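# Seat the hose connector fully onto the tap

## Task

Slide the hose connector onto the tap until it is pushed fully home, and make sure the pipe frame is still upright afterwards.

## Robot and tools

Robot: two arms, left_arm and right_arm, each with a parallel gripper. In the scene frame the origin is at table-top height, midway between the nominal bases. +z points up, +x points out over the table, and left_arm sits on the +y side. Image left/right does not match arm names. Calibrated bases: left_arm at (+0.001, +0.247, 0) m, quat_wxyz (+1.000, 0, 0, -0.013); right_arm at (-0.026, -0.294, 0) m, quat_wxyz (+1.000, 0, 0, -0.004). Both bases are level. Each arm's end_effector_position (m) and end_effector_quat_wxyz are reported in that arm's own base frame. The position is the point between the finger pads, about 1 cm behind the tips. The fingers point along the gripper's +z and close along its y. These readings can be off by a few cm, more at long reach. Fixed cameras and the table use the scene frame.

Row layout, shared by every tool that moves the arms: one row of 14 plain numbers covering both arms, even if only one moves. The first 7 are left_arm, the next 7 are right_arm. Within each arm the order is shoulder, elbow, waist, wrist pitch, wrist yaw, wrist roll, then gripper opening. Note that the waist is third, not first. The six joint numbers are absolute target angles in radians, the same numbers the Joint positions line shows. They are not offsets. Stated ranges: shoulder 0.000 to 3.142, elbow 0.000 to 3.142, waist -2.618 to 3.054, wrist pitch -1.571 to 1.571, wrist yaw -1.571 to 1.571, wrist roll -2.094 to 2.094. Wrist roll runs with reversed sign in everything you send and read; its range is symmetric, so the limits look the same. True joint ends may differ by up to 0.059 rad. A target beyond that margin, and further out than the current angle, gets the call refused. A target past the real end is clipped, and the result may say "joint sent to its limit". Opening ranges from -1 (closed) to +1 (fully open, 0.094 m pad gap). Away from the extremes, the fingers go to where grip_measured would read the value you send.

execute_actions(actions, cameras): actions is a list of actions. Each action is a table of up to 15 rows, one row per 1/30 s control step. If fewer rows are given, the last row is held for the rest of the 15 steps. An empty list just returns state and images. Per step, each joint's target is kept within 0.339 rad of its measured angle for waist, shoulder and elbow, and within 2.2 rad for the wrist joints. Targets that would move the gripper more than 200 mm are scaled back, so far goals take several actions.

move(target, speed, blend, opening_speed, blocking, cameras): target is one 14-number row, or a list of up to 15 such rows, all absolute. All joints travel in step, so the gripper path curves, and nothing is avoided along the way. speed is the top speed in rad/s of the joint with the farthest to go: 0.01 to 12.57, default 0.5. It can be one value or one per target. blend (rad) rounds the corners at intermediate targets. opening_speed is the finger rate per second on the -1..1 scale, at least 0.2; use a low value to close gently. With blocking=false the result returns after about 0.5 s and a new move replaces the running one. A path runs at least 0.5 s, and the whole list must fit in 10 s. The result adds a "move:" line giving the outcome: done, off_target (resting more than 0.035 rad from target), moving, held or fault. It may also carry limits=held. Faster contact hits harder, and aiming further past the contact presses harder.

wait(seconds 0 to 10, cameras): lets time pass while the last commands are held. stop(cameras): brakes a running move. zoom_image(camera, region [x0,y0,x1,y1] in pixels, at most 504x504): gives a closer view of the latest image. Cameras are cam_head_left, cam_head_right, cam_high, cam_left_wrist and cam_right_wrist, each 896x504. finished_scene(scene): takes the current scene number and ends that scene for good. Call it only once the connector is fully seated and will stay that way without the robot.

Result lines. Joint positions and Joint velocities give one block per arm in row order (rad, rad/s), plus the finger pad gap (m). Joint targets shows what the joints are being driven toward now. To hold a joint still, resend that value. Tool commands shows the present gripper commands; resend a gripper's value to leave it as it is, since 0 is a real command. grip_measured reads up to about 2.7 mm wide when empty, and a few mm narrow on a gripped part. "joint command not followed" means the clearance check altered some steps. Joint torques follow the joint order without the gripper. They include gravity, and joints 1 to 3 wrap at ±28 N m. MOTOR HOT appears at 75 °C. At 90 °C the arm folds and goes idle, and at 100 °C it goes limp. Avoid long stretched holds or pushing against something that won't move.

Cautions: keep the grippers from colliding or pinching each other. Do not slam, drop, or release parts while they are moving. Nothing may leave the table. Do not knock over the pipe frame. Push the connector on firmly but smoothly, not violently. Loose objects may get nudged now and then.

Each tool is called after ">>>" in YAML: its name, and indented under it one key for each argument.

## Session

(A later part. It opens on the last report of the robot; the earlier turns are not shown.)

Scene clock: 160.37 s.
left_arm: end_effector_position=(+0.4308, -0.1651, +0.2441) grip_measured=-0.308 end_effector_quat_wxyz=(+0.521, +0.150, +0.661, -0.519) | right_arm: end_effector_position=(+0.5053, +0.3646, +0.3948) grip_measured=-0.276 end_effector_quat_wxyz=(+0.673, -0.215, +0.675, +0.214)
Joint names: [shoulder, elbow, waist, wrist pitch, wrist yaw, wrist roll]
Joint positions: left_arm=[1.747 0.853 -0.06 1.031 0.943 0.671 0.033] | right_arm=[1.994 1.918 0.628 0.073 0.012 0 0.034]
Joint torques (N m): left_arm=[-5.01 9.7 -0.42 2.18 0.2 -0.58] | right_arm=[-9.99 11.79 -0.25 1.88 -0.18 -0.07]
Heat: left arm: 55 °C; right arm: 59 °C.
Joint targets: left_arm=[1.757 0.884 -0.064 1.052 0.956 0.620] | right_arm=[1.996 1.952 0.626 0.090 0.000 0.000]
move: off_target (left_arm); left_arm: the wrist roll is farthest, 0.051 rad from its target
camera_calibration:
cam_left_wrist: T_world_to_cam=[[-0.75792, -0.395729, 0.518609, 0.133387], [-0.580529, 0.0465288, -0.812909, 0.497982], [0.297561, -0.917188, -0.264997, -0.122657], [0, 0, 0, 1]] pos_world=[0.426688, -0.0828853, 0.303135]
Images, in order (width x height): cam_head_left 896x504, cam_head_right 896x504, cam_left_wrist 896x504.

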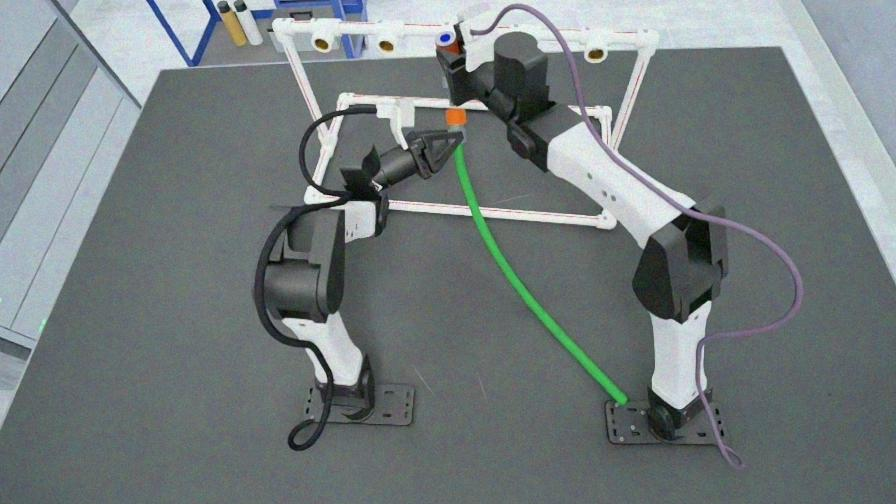

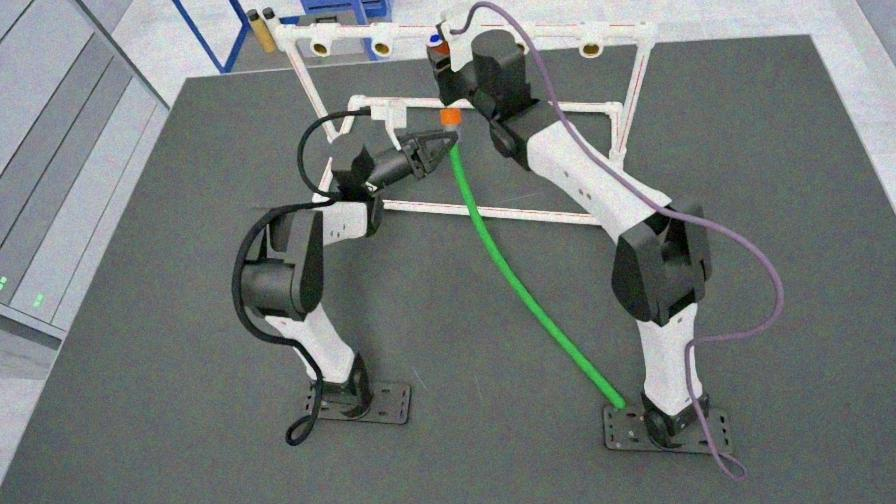

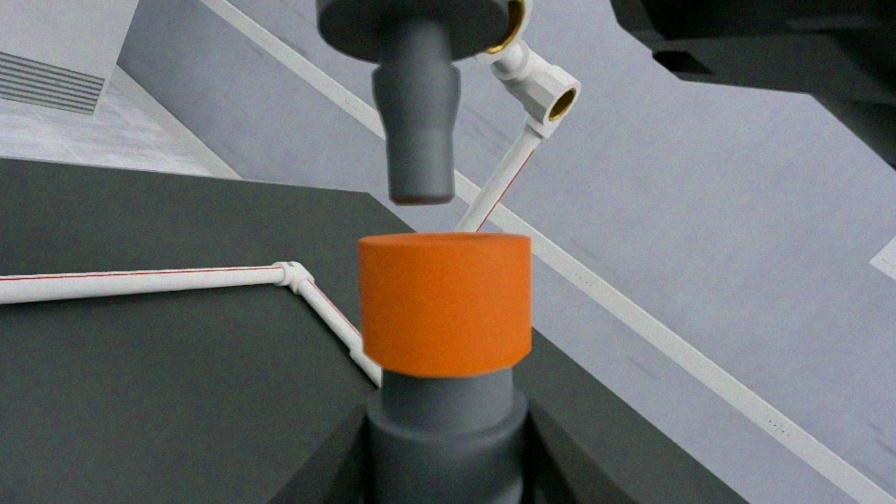

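>>> move:
  target: [1.757,0.891,-0.043,1.045,0.948,0.62,-0.6,1.996,1.952,0.626,0.09,0,0,-0.42]
  speed: 0.1
  cameras: ["cam_left_wrist","cam_head_left","cam_head_right"]

>>> zoom_image:
  camera: "cam_left_wrist"
  region: [300, 0, 660, 270]

>>> zoom_image:
  camera: "cam_head_left"
  region: [410, 70, 490, 160]

>>> zoom_image:
  camera: "cam_head_right"
  region: [400, 70, 480, 160]

Scene clock: 173.87 s.
left_arm: end_effector_position=(+0.4333, -0.1612, +0.2447) grip_measured=-0.308 end_effector_quat_wxyz=(+0.522, +0.146, +0.663, -0.516) | right_arm: end_effector_position=(+0.5053, +0.3646, +0.3948) grip_measured=-0.276 end_effector_quat_wxyz=(+0.673, -0.215, +0.675, +0.214)
Joint names: [shoulder, elbow, waist, wrist pitch, wrist yaw, wrist roll]
Joint positions: left_arm=[1.747 0.859 -0.051 1.021 0.943 0.671 0.033] | right_arm=[1.994 1.918 0.628 0.073 0.012 0 0.034]
Joint torques (N m): left_arm=[-5.07 9.84 0.64 2.22 0.11 -0.6] | right_arm=[-9.99 11.78 -0.25 1.88 -0.18 -0.07]
Heat: left arm: 57 °C; right arm: 59 °C.
Joint targets: left_arm=[1.757 0.891 -0.043 1.045 0.948 0.620] | right_arm=[1.996 1.952 0.626 0.090 0.000 0.000]
move: off_target (left_arm); left_arm: the wrist roll is farthest, 0.051 rad from its target
camera_calibration:
cam_left_wrist: T_world_to_cam=[[-0.752317, -0.402752, 0.521354, 0.132277], [-0.583978, 0.0413843, -0.810714, 0.499844], [0.304941, -0.914373, -0.266332, -0.122138], [0, 0, 0, 1]] pos_world=[0.428657, -0.0790905, 0.303738]
Images, in order (width x height): cam_head_left 896x504, cam_head_right 896x504, cam_left_wrist 896x504.

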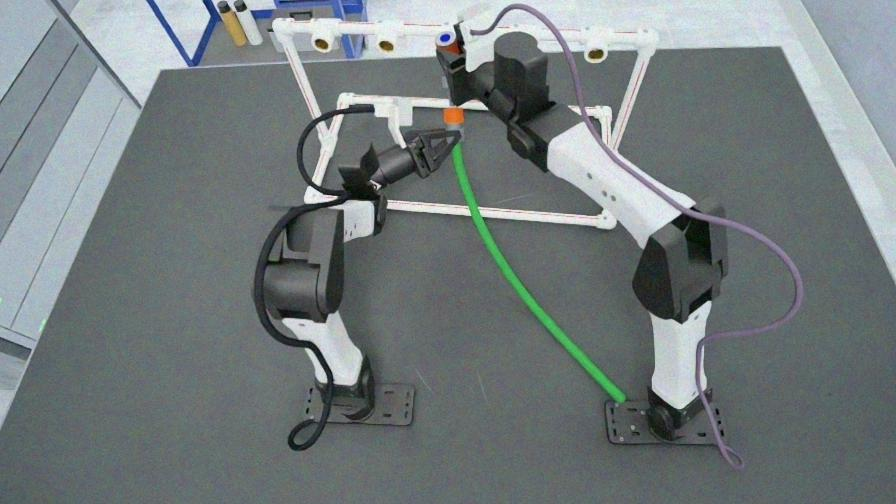

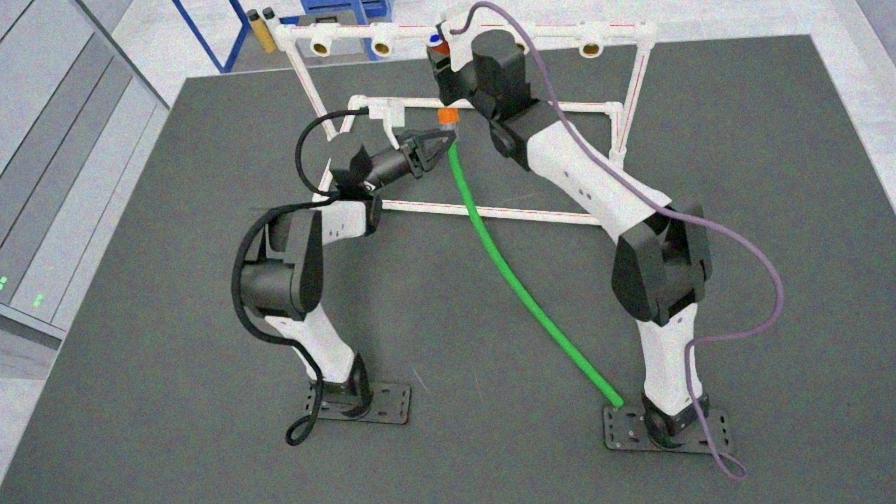

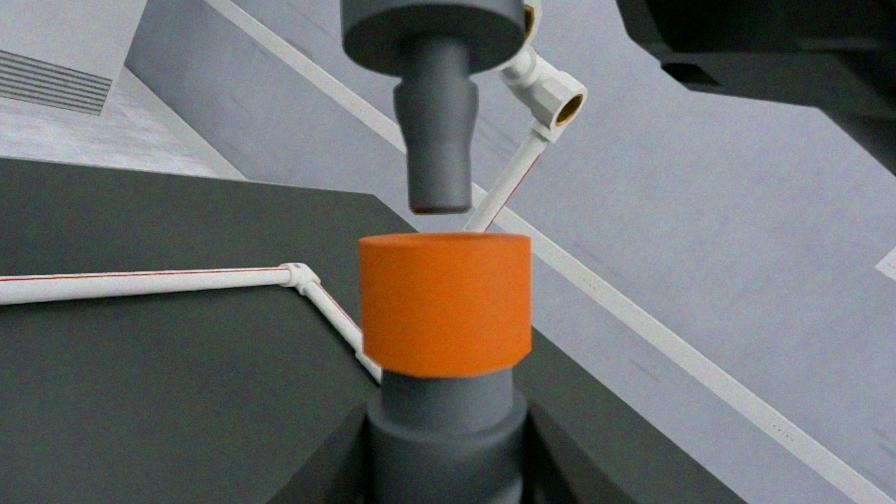

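Scaled by 1.400 from the camera's 896x504 image, which has a finer 1280x720 frame.

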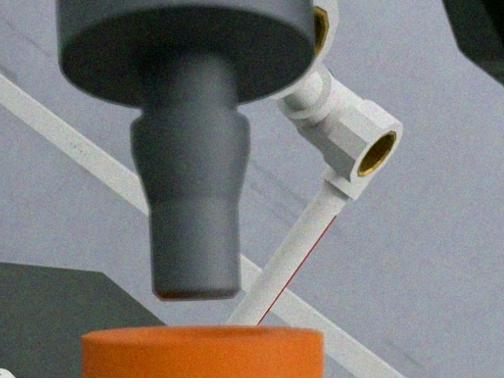

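Scaled by 5.600 from the camera's 896x504 image, which has a finer 1280x720 frame.

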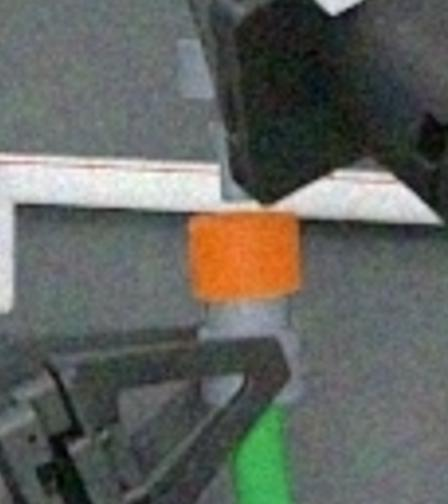

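Scaled by 5.600 from the camera's 896x504 image, which has a finer 1280x720 frame.

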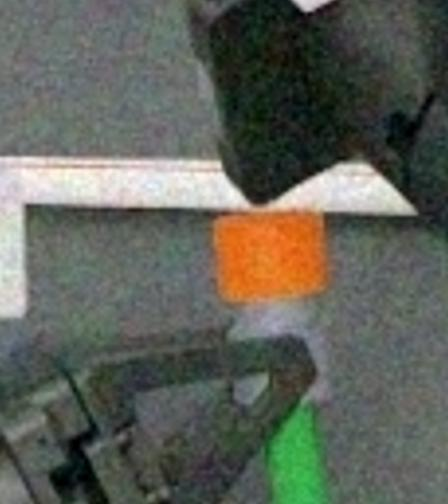

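>>> move:
  target: [1.757,0.931,-0.036,1.000,0.950,0.62,-0.6,1.996,1.952,0.626,0.09,0,0,-0.42]
  speed: 0.1
  cameras: ["cam_left_wrist","cam_head_left","cam_head_right"]

>>> zoom_image:
  camera: "cam_left_wrist"
  region: [300, 0, 660, 270]

>>> zoom_image:
  camera: "cam_head_left"
  region: [410, 70, 490, 160]

>>> zoom_image:
  camera: "cam_head_right"
  region: [400, 70, 480, 160]

Scene clock: 180.77 s.
left_arm: end_effector_position=(+0.4403, -0.1587, +0.2521) grip_measured=-0.308 end_effector_quat_wxyz=(+0.522, +0.143, +0.665, -0.515) | right_arm: end_effector_position=(+0.5053, +0.3646, +0.3948) grip_measured=-0.276 end_effector_quat_wxyz=(+0.673, -0.215, +0.675, +0.214)
Joint names: [shoulder, elbow, waist, wrist pitch, wrist yaw, wrist roll]
Joint positions: left_arm=[1.747 0.899 -0.044 0.977 0.943 0.671 0.033] | right_arm=[1.994 1.918 0.628 0.073 0.012 0 0.034]
Joint torques (N m): left_arm=[-5.19 9.99 0.7 2.24 0.13 -0.6] | right_arm=[-9.99 11.75 -0.25 1.88 -0.18 -0.08]
Heat: left arm: 59 °C; right arm: 59 °C.
Joint targets: left_arm=[1.757 0.931 -0.036 1.000 0.950 0.620] | right_arm=[1.996 1.952 0.626 0.090 0.000 0.000]
move: off_target (left_arm); left_arm: the wrist roll is farthest, 0.051 rad from its target
camera_calibration:
cam_left_wrist: T_world_to_cam=[[-0.747471, -0.407716, 0.524457, 0.131068], [-0.587661, 0.0377202, -0.808228, 0.510251], [0.309745, -0.912329, -0.267794, -0.121432], [0, 0, 0, 1]] pos_world=[0.435438, -0.0765943, 0.311141]
Images, in order (width x height): cam_head_left 896x504, cam_head_right 896x504, cam_left_wrist 896x504.

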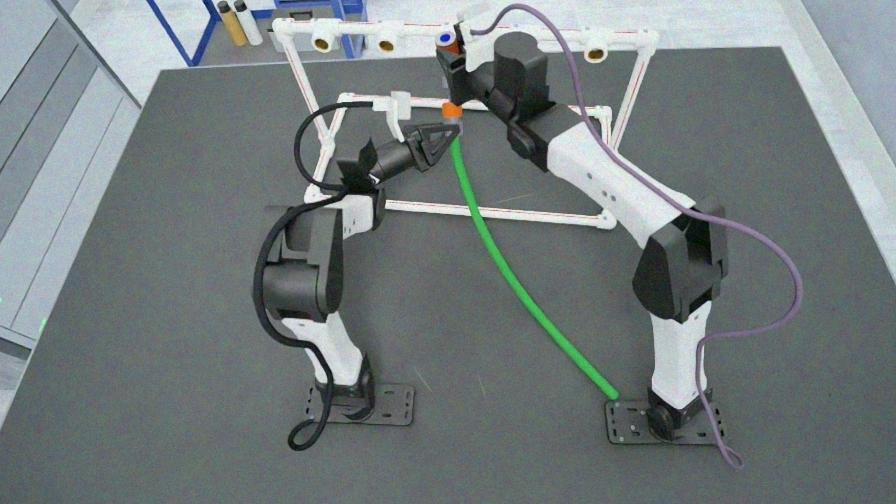

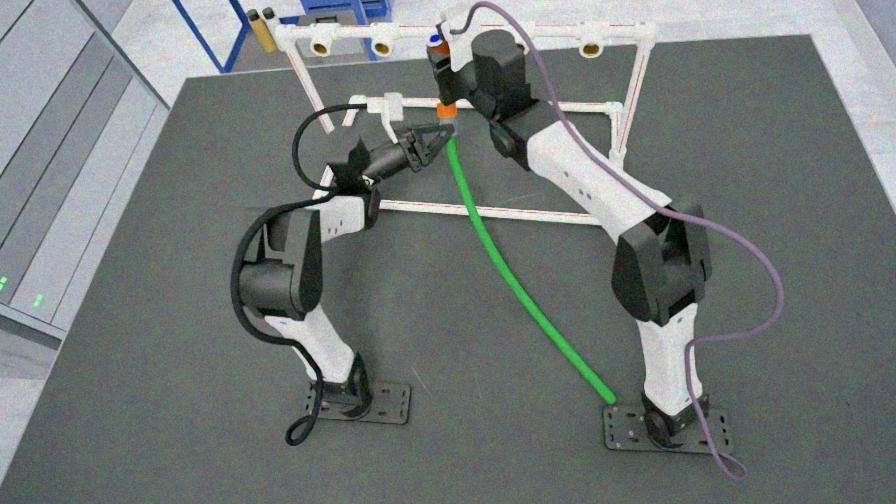

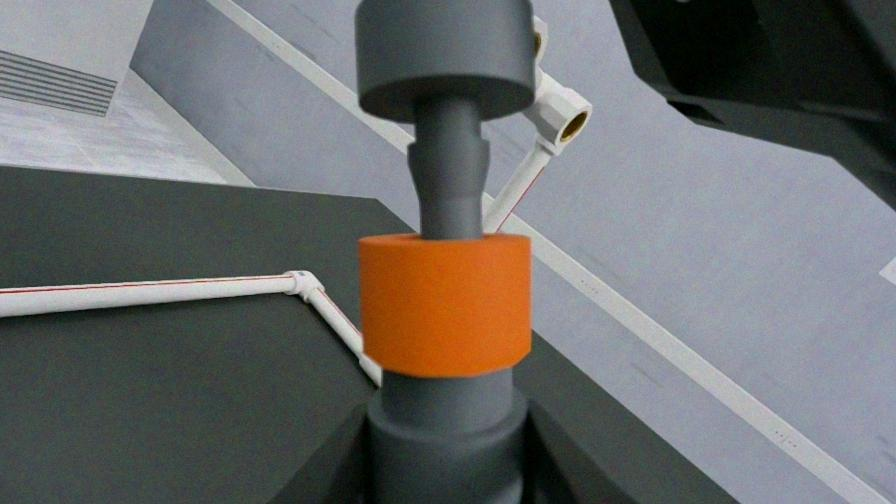

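Scaled by 1.400 from the camera's 896x504 image, which has a finer 1280x720 frame.

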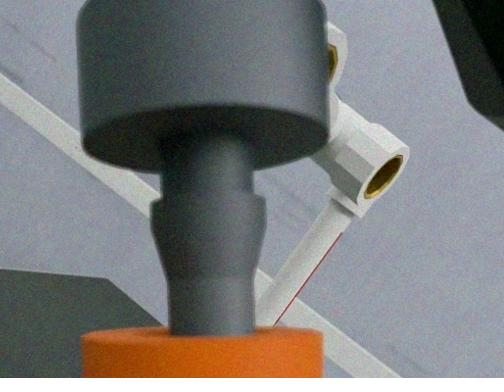

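Scaled by 5.600 from the camera's 896x504 image, which has a finer 1280x720 frame.

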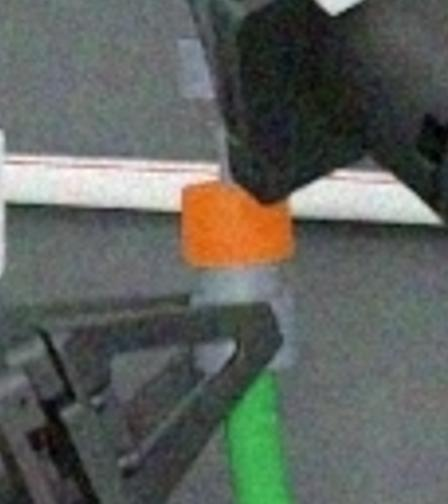

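Scaled by 5.600 from the camera's 896x504 image, which has a finer 1280x720 frame.

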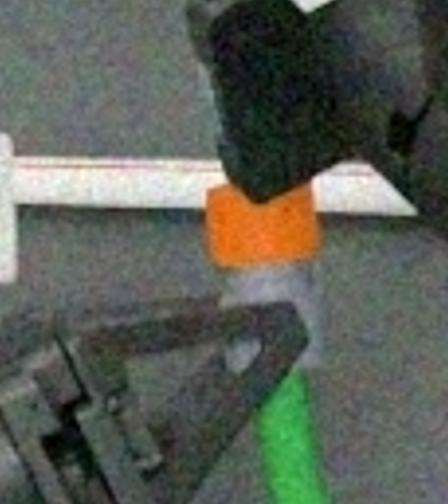

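>>> move:
  target: [1.752,0.968,-0.035,0.957,0.952,0.62,-0.6,1.996,1.952,0.626,0.09,0,0,-0.42]
  speed: 0.1
  cameras: ["cam_left_wrist","cam_head_left","cam_right_wrist"]

>>> zoom_image:
  camera: "cam_left_wrist"
  region: [300, 0, 660, 270]

>>> zoom_image:
  camera: "cam_head_left"
  region: [410, 70, 490, 160]

Scene clock: 185.40 s.
left_arm: end_effector_position=(+0.4456, -0.1589, +0.2585) grip_measured=-0.308 end_effector_quat_wxyz=(+0.520, +0.142, +0.666, -0.515) | right_arm: end_effector_position=(+0.5053, +0.3646, +0.3948) grip_measured=-0.276 end_effector_quat_wxyz=(+0.673, -0.215, +0.675, +0.214)
Joint names: [shoulder, elbow, waist, wrist pitch, wrist yaw, wrist roll]
Joint positions: left_arm=[1.747 0.936 -0.044 0.934 0.943 0.671 0.033] | right_arm=[1.994 1.918 0.628 0.073 0.012 0 0.034]
Joint torques (N m): left_arm=[-5.61 10.11 0.75 2.23 0.17 -0.61] | right_arm=[-10 11.78 -0.28 1.87 -0.18 -0.07]
Heat: left arm: 59 °C; right arm: 60 °C.
Joint targets: left_arm=[1.752 0.968 -0.035 0.957 0.952 0.620] | right_arm=[1.996 1.952 0.626 0.090 0.000 0.000]
move: off_target (left_arm); left_arm: the wrist roll is farthest, 0.051 rad from its target
camera_calibration:
cam_left_wrist: T_world_to_cam=[[-0.743981, -0.408059, 0.529132, 0.128717], [-0.592945, 0.0380745, -0.804342, 0.519937], [0.308073, -0.912161, -0.270283, -0.12007], [0, 0, 0, 1]] pos_world=[0.441047, -0.0767952, 0.317646]
cam_right_wrist: T_world_to_cam=[[0.56325, -0.826224, -0.0101873, 0.0195209], [-0.348372, -0.226275, -0.909635, 0.659725], [0.749257, 0.515901, -0.415283, -0.31656], [0, 0, 0, 1]] pos_world=[0.456019, 0.328721, 0.468847]
Images, in order (width x height): cam_head_left 896x504, cam_left_wrist 896x504, cam_right_wrist 896x504.

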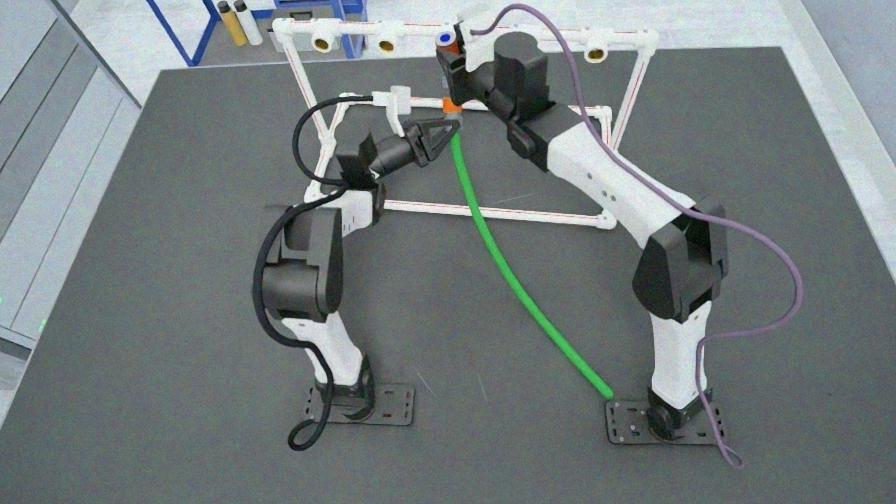

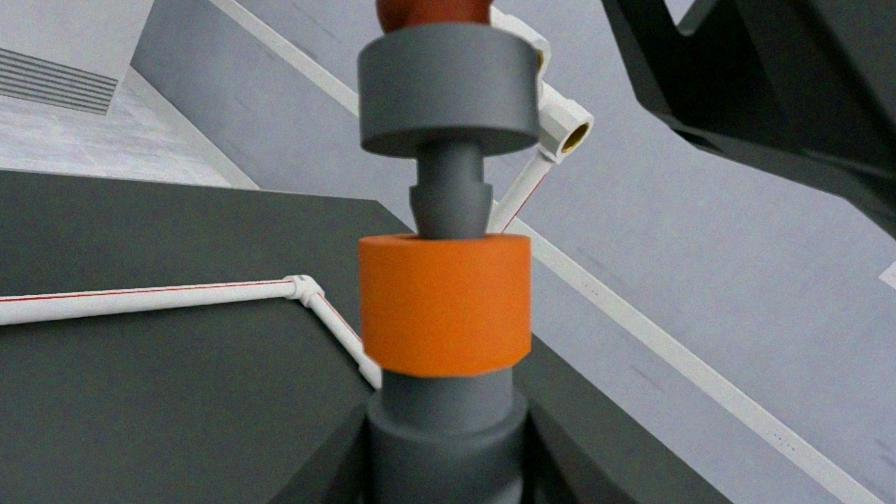

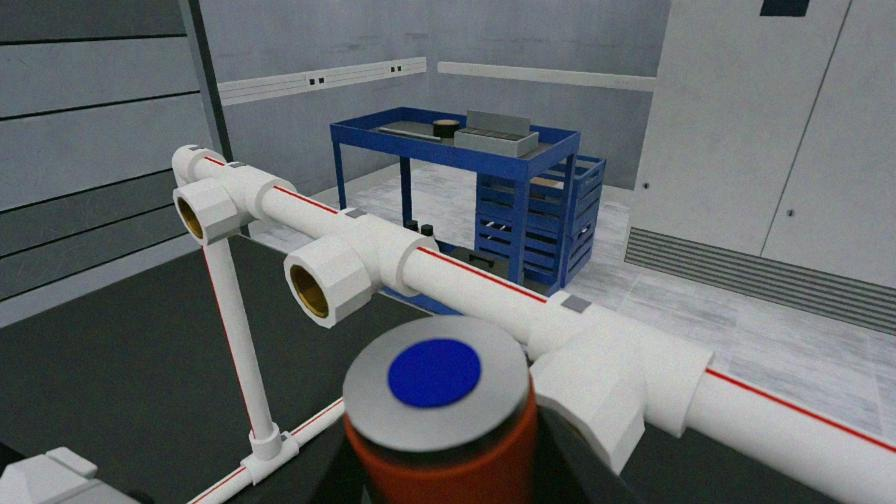

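Scaled by 1.400 from the camera's 896x504 image, which has a finer 1280x720 frame.

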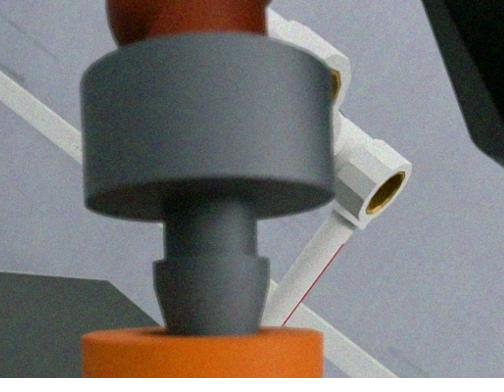

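Scaled by 5.600 from the camera's 896x504 image, which has a finer 1280x720 frame.

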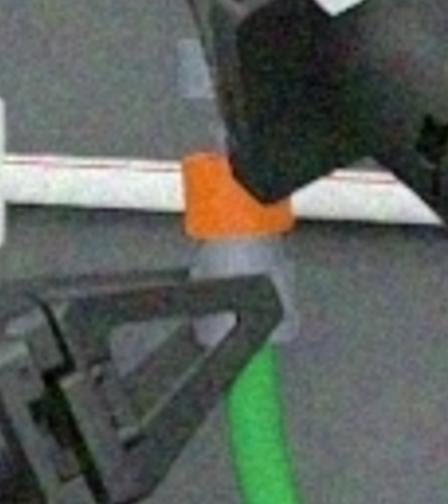

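>>> move:
  target: [1.742,1.006,-0.034,0.935,0.935,0.62,-0.6,1.996,1.952,0.626,0.09,0,0,-0.45]
  speed: 0.1
  cameras: ["cam_left_wrist","cam_right_wrist"]

>>> zoom_image:
  camera: "cam_left_wrist"
  region: [300, 0, 660, 270]

Scene clock: 193.27 s.
left_arm: end_effector_position=(+0.4498, -0.1592, +0.2659) grip_measured=-0.308 end_effector_quat_wxyz=(+0.521, +0.143, +0.666, -0.515) | right_arm: end_effector_position=(+0.5053, +0.3646, +0.3948) grip_measured=-0.276 end_effector_quat_wxyz=(+0.673, -0.215, +0.675, +0.214)
Joint names: [shoulder, elbow, waist, wrist pitch, wrist yaw, wrist roll]
Joint positions: left_arm=[1.747 0.969 -0.044 0.903 0.943 0.669 0.033] | right_arm=[1.994 1.918 0.628 0.073 0.012 0 0.034]
Joint torques (N m): left_arm=[-6.46 10.78 0.83 2.33 -0.05 -0.59] | right_arm=[-10 11.79 -0.25 1.87 -0.18 -0.07]
Heat: left arm: 59 °C; right arm: 60 °C.
Joint targets: left_arm=[1.742 1.006 -0.034 0.935 0.935 0.620] | right_arm=[1.996 1.952 0.626 0.090 0.000 0.000]
move: off_target (left_arm); left_arm: the wrist roll is farthest, 0.049 rad from its target
camera_calibration:
cam_left_wrist: T_world_to_cam=[[-0.746333, -0.408091, 0.525783, 0.129806], [-0.589732, 0.0392483, -0.806645, 0.527821], [0.308549, -0.912097, -0.269957, -0.119892], [0, 0, 0, 1]] pos_world=[0.445144, -0.0770963, 0.325148]
cam_right_wrist: T_world_to_cam=[[0.56325, -0.826224, -0.0101873, 0.0195209], [-0.348372, -0.226275, -0.909635, 0.659725], [0.749257, 0.515901, -0.415283, -0.31656], [0, 0, 0, 1]] pos_world=[0.456019, 0.328721, 0.468847]
Images, in order (width x height): cam_left_wrist 896x504, cam_right_wrist 896x504.

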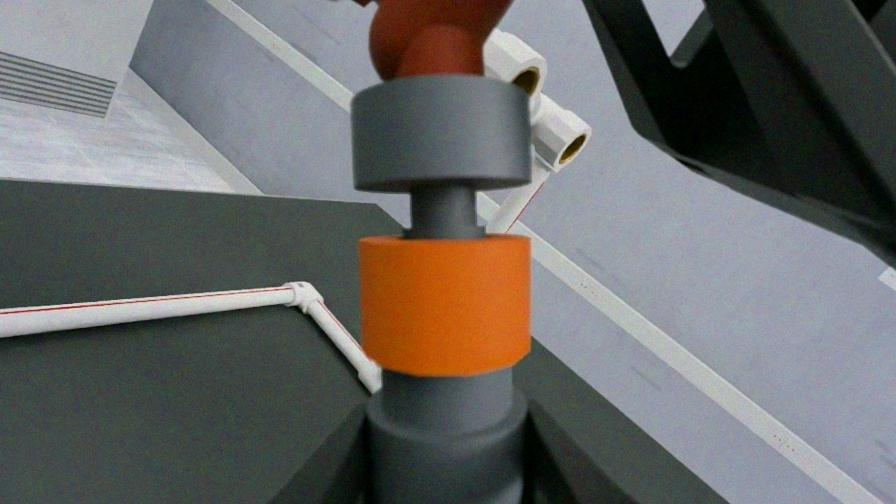

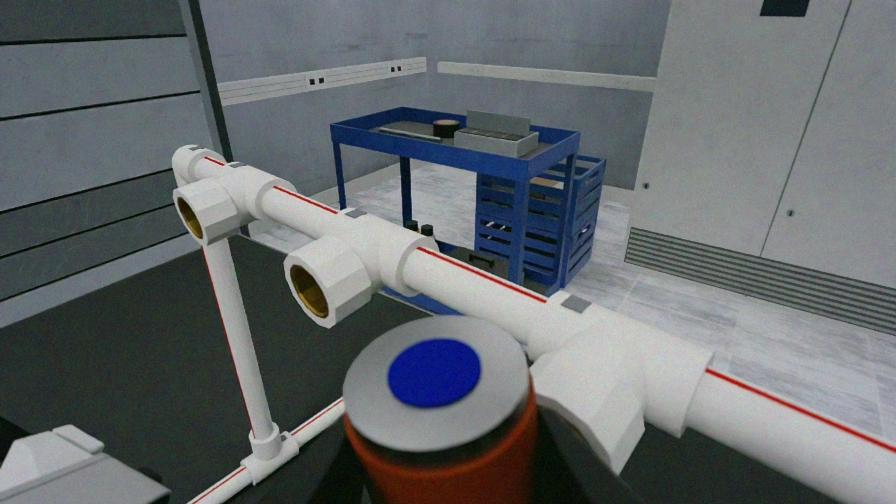

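Scaled by 1.400 from the camera's 896x504 image, which has a finer 1280x720 frame.

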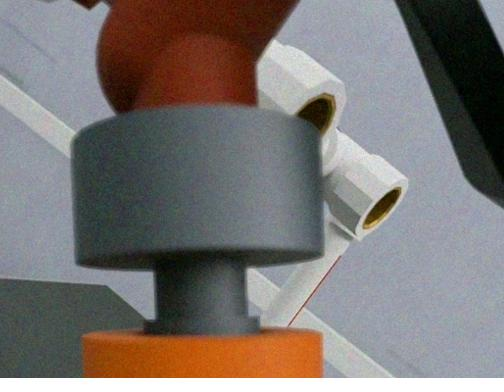

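>>> move:
  target:
    - [1.738,1.04,-0.028,0.96,0.90,0.62,-0.65,1.996,1.952,0.626,0.09,0,0,-0.45]
    - [1.732,1.07,-0.020,1.02,0.84,0.62,-0.7,1.996,1.952,0.626,0.09,0,0,-0.45]
  speed: 0.12
  cameras: ["cam_left_wrist","cam_right_wrist"]

>>> zoom_image:
  camera: "cam_left_wrist"
  region: [300, 0, 660, 270]

Scene clock: 197.93 s.
left_arm: end_effector_position=(+0.4519, -0.1596, +0.2692) grip_measured=-0.308 end_effector_quat_wxyz=(+0.518, +0.144, +0.667, -0.516) | right_arm: end_effector_position=(+0.5068, +0.3634, +0.3951) grip_measured=-0.277 end_effector_quat_wxyz=(+0.675, -0.213, +0.674, +0.214)
Joint names: [shoulder, elbow, waist, wrist pitch, wrist yaw, wrist roll]
Joint positions: left_arm=[1.747 0.99 -0.044 0.875 0.948 0.667 0.033] | right_arm=[1.996 1.918 0.625 0.079 0.012 0 0.034]
Joint torques (N m): left_arm=[-7.27 14.99 2.06 3.67 -1.25 -0.56] | right_arm=[-10.21 11.77 0.01 1.82 -0.18 -0.08]
Heat: left arm: 59 °C; right arm: 60 °C.
Joint targets: left_arm=[1.732 1.070 -0.020 1.020 0.840 0.620] | right_arm=[1.996 1.952 0.626 0.090 0.000 0.000]
move: off_target (left_arm); target 2's new numbers were sent with left_arm's wrist pitch 0.145 rad from that target; left_arm: the wrist pitch is farthest, 0.145 rad from its target
camera_calibration:
cam_left_wrist: T_world_to_cam=[[-0.745181, -0.405718, 0.529244, 0.128396], [-0.594067, 0.0433118, -0.803249, 0.533479], [0.30297, -0.912972, -0.273299, -0.116743], [0, 0, 0, 1]] pos_world=[0.44797, -0.0775967, 0.328658]
cam_right_wrist: T_world_to_cam=[[0.560773, -0.827914, -0.00952849, 0.019226], [-0.34556, -0.22357, -0.911375, 0.658614], [0.75241, 0.514368, -0.411467, -0.31952], [0, 0, 0, 1]] pos_world=[0.45722, 0.327515, 0.468955]
Images, in order (width x height): cam_left_wrist 896x504, cam_right_wrist 896x504.

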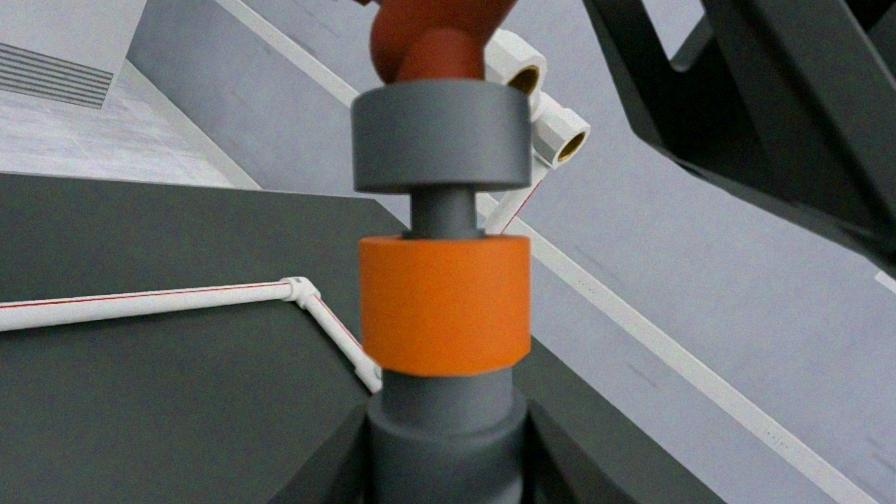

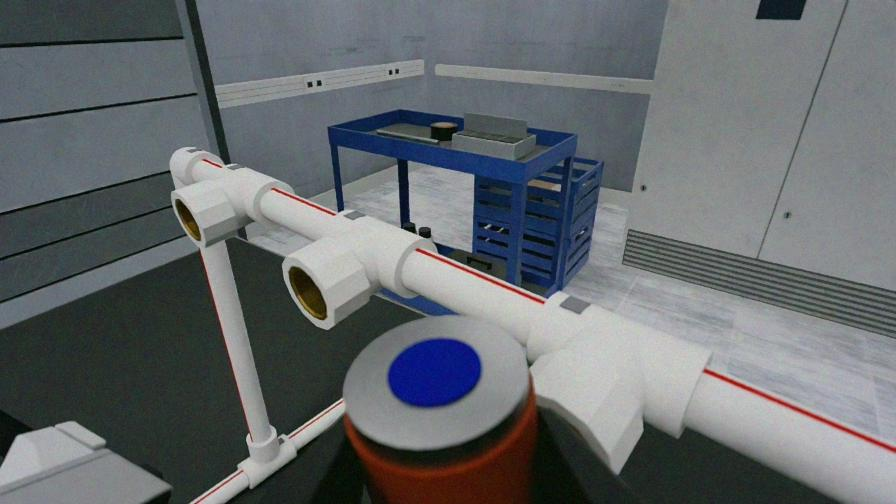

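Scaled by 1.400 from the camera's 896x504 image, which has a finer 1280x720 frame.

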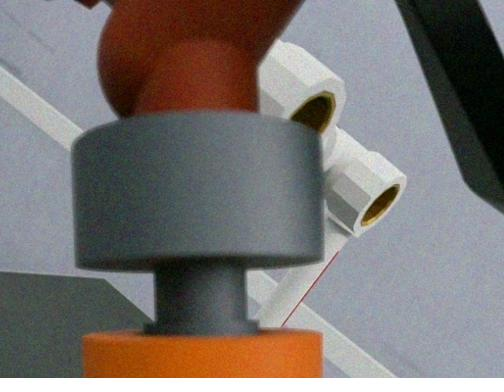

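>>> move:
  target:
    - [1.728,1.095,-0.010,1.09,0.79,0.62,-0.75,1.990,1.945,0.620,0.09,0,0,-0.45]
    - [1.722,1.12,0.0,1.16,0.74,0.62,-0.75,1.985,1.940,0.615,0.09,0,0,-0.45]
  speed: 0.12
  cameras: ["cam_left_wrist","cam_right_wrist"]

>>> zoom_image:
  camera: "cam_left_wrist"
  region: [300, 0, 660, 270]

Scene clock: 201.93 s.
left_arm: end_effector_position=(+0.4555, -0.1585, +0.2780) grip_measured=-0.308 end_effector_quat_wxyz=(+0.529, +0.145, +0.661, -0.512) | right_arm: end_effector_position=(+0.5088, +0.3607, +0.3996) grip_measured=-0.279 end_effector_quat_wxyz=(+0.681, -0.210, +0.668, +0.214)
Joint names: [shoulder, elbow, waist, wrist pitch, wrist yaw, wrist roll]
Joint positions: left_arm=[1.747 1.009 -0.044 0.88 0.936 0.667 0.033] | right_arm=[1.996 1.918 0.62 0.098 0.012 0 0.034]
Joint torques (N m): left_arm=[-8.14 17.89 3.79 5.3 -2.32 -0.54] | right_arm=[-11.17 10.56 -0.49 1.64 -0.18 -0.08]
Heat: left arm: 62 °C; right arm: 60 °C.
Joint targets: left_arm=[1.722 1.120 0.000 1.160 0.740 0.620] | right_arm=[1.985 1.940 0.615 0.090 0.000 0.000]
move: off_target (left_arm); left_arm: the wrist pitch is farthest, 0.280 rad from its target
camera_calibration:
cam_left_wrist: T_world_to_cam=[[-0.75274, -0.413634, 0.512142, 0.133832], [-0.57483, 0.033806, -0.817574, 0.536279], [0.320863, -0.909816, -0.263216, -0.124891], [0, 0, 0, 1]] pos_world=[0.449083, -0.0763996, 0.337033]
cam_right_wrist: T_world_to_cam=[[0.5565, -0.830786, -0.010116, 0.0194249], [-0.332853, -0.211772, -0.918891, 0.654956], [0.76126, 0.51473, -0.394381, -0.329218], [0, 0, 0, 1]] pos_world=[0.457814, 0.324298, 0.472193]
Images, in order (width x height): cam_left_wrist 896x504, cam_right_wrist 896x504.

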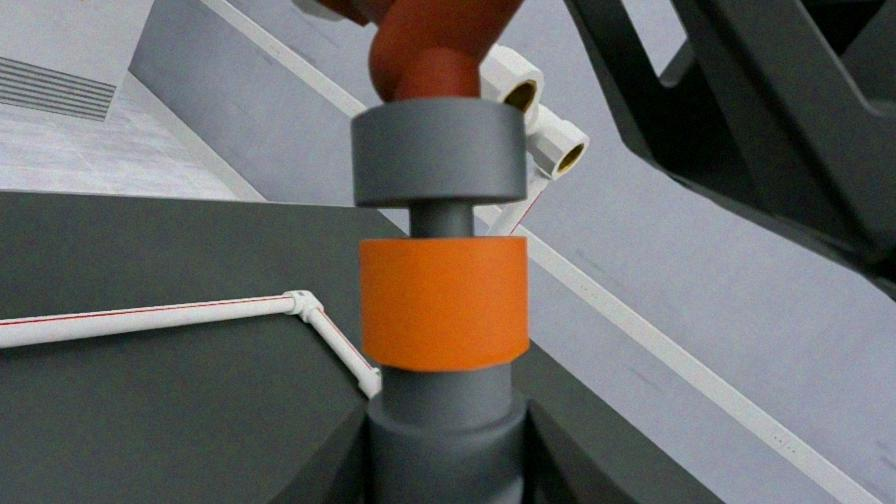

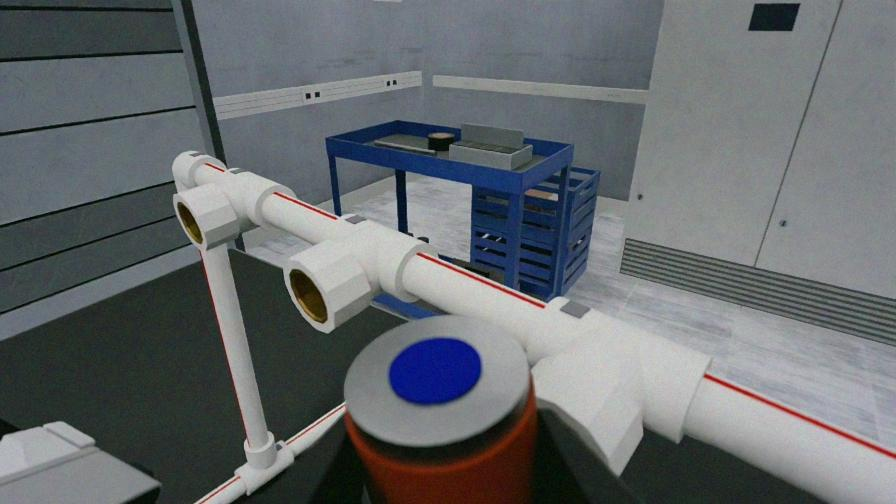

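Scaled by 1.400 from the camera's 896x504 image, which has a finer 1280x720 frame.

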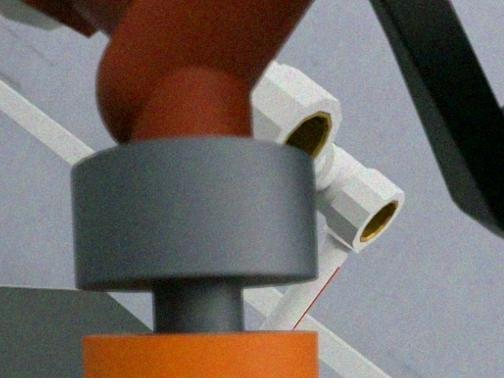

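>>> move:
  target:
    - [1.716,1.145,0.010,1.23,0.68,0.62,-0.8,1.990,1.92,0.610,0.04,0,0,-0.45]
    - [1.710,1.17,0.020,1.30,0.62,0.62,-0.8,1.990,1.90,0.605,0.0,0,0,-0.45]
  speed: 0.12
  cameras: ["cam_left_wrist","cam_right_wrist","cam_head_left"]

>>> zoom_image:
  camera: "cam_left_wrist"
  region: [300, 0, 660, 270]

Scene clock: 209.30 s.
left_arm: end_effector_position=(+0.4600, -0.1551, +0.2948) grip_measured=-0.308 end_effector_quat_wxyz=(+0.561, +0.149, +0.642, -0.500) | right_arm: end_effector_position=(+0.5118, +0.3558, +0.4089) grip_measured=-0.286 end_effector_quat_wxyz=(+0.694, -0.201, +0.656, +0.216)
Joint names: [shoulder, elbow, waist, wrist pitch, wrist yaw, wrist roll]
Joint positions: left_arm=[1.747 1.025 -0.044 0.934 0.902 0.667 0.033] | right_arm=[1.996 1.918 0.611 0.136 0.012 -0.003 0.034]
Joint torques (N m): left_arm=[-9.13 21.14 5.44 6.32 -3.37 -0.56] | right_arm=[-10.73 6.5 -0.55 0.42 -0.18 -0.04]
Heat: left arm: 66 °C; right arm: 61 °C.
Joint targets: left_arm=[1.710 1.170 0.020 1.300 0.620 0.620] | right_arm=[1.990 1.900 0.605 0.000 0.000 0.000]
move: off_target (left_arm, right_arm); left_arm: the wrist pitch is farthest, 0.366 rad from its target; right_arm: the wrist pitch is farthest, 0.136 rad from its target
camera_calibration:
cam_left_wrist: T_world_to_cam=[[-0.772643, -0.434727, 0.462638, 0.15047], [-0.517014, 0.00799769, -0.85594, 0.533143], [0.3684, -0.900527, -0.230939, -0.148869], [0, 0, 0, 1]] pos_world=[0.446745, -0.0729108, 0.352346]
cam_right_wrist: T_world_to_cam=[[0.549298, -0.835504, -0.0142821, 0.0208703], [-0.307754, -0.186382, -0.933032, 0.64736], [0.77689, 0.516908, -0.35951, -0.348359], [0, 0, 0, 1]] pos_world=[0.458401, 0.318164, 0.479067]
Images, in order (width x height): cam_head_left 896x504, cam_left_wrist 896x504, cam_right_wrist 896x504.

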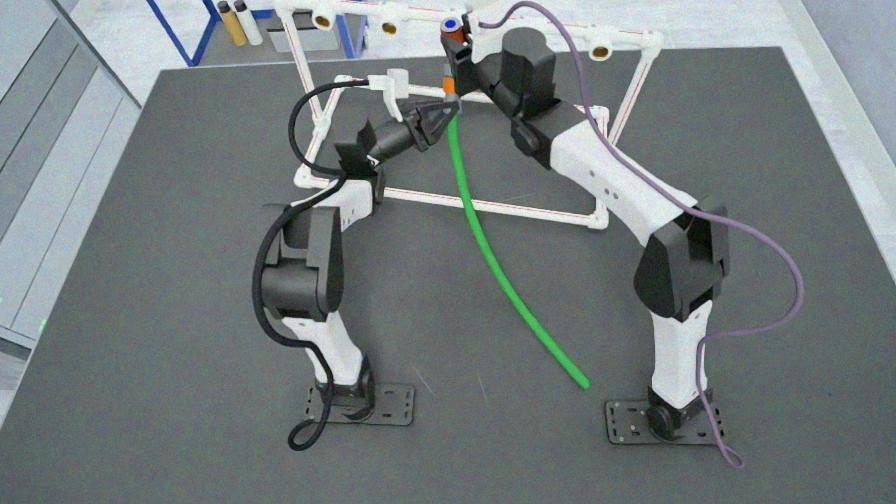

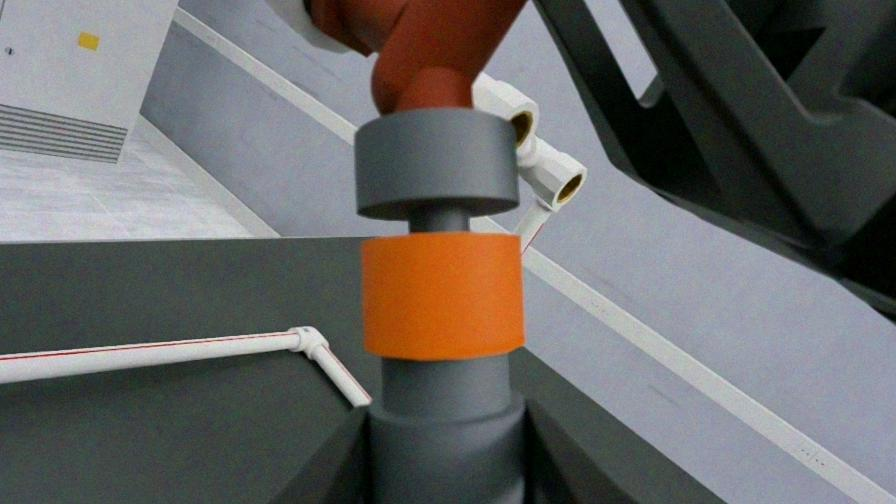

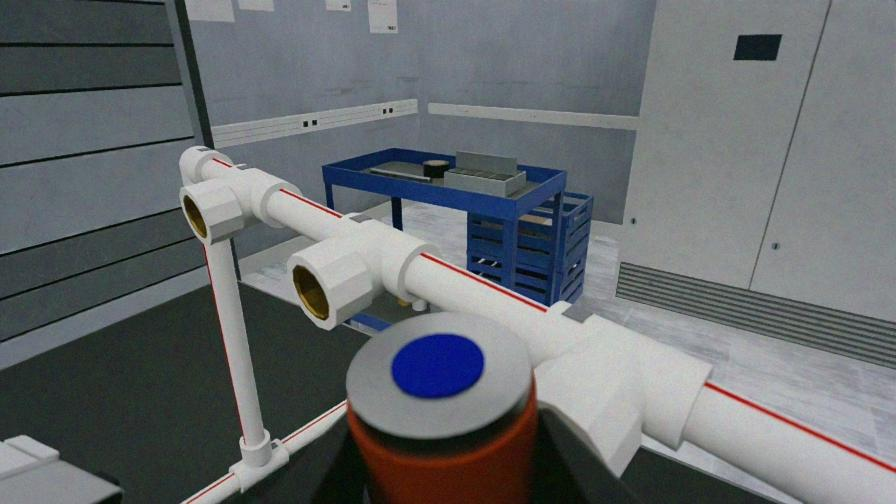

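Scaled by 1.400 from the camera's 896x504 image, which has a finer 1280x720 frame.

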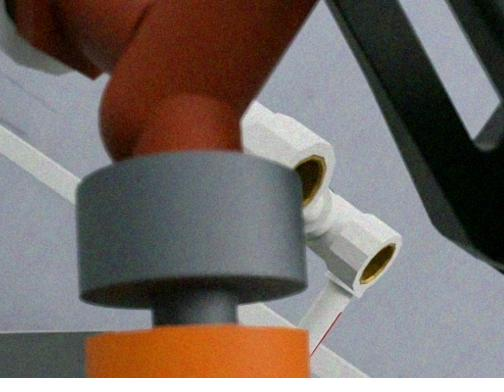

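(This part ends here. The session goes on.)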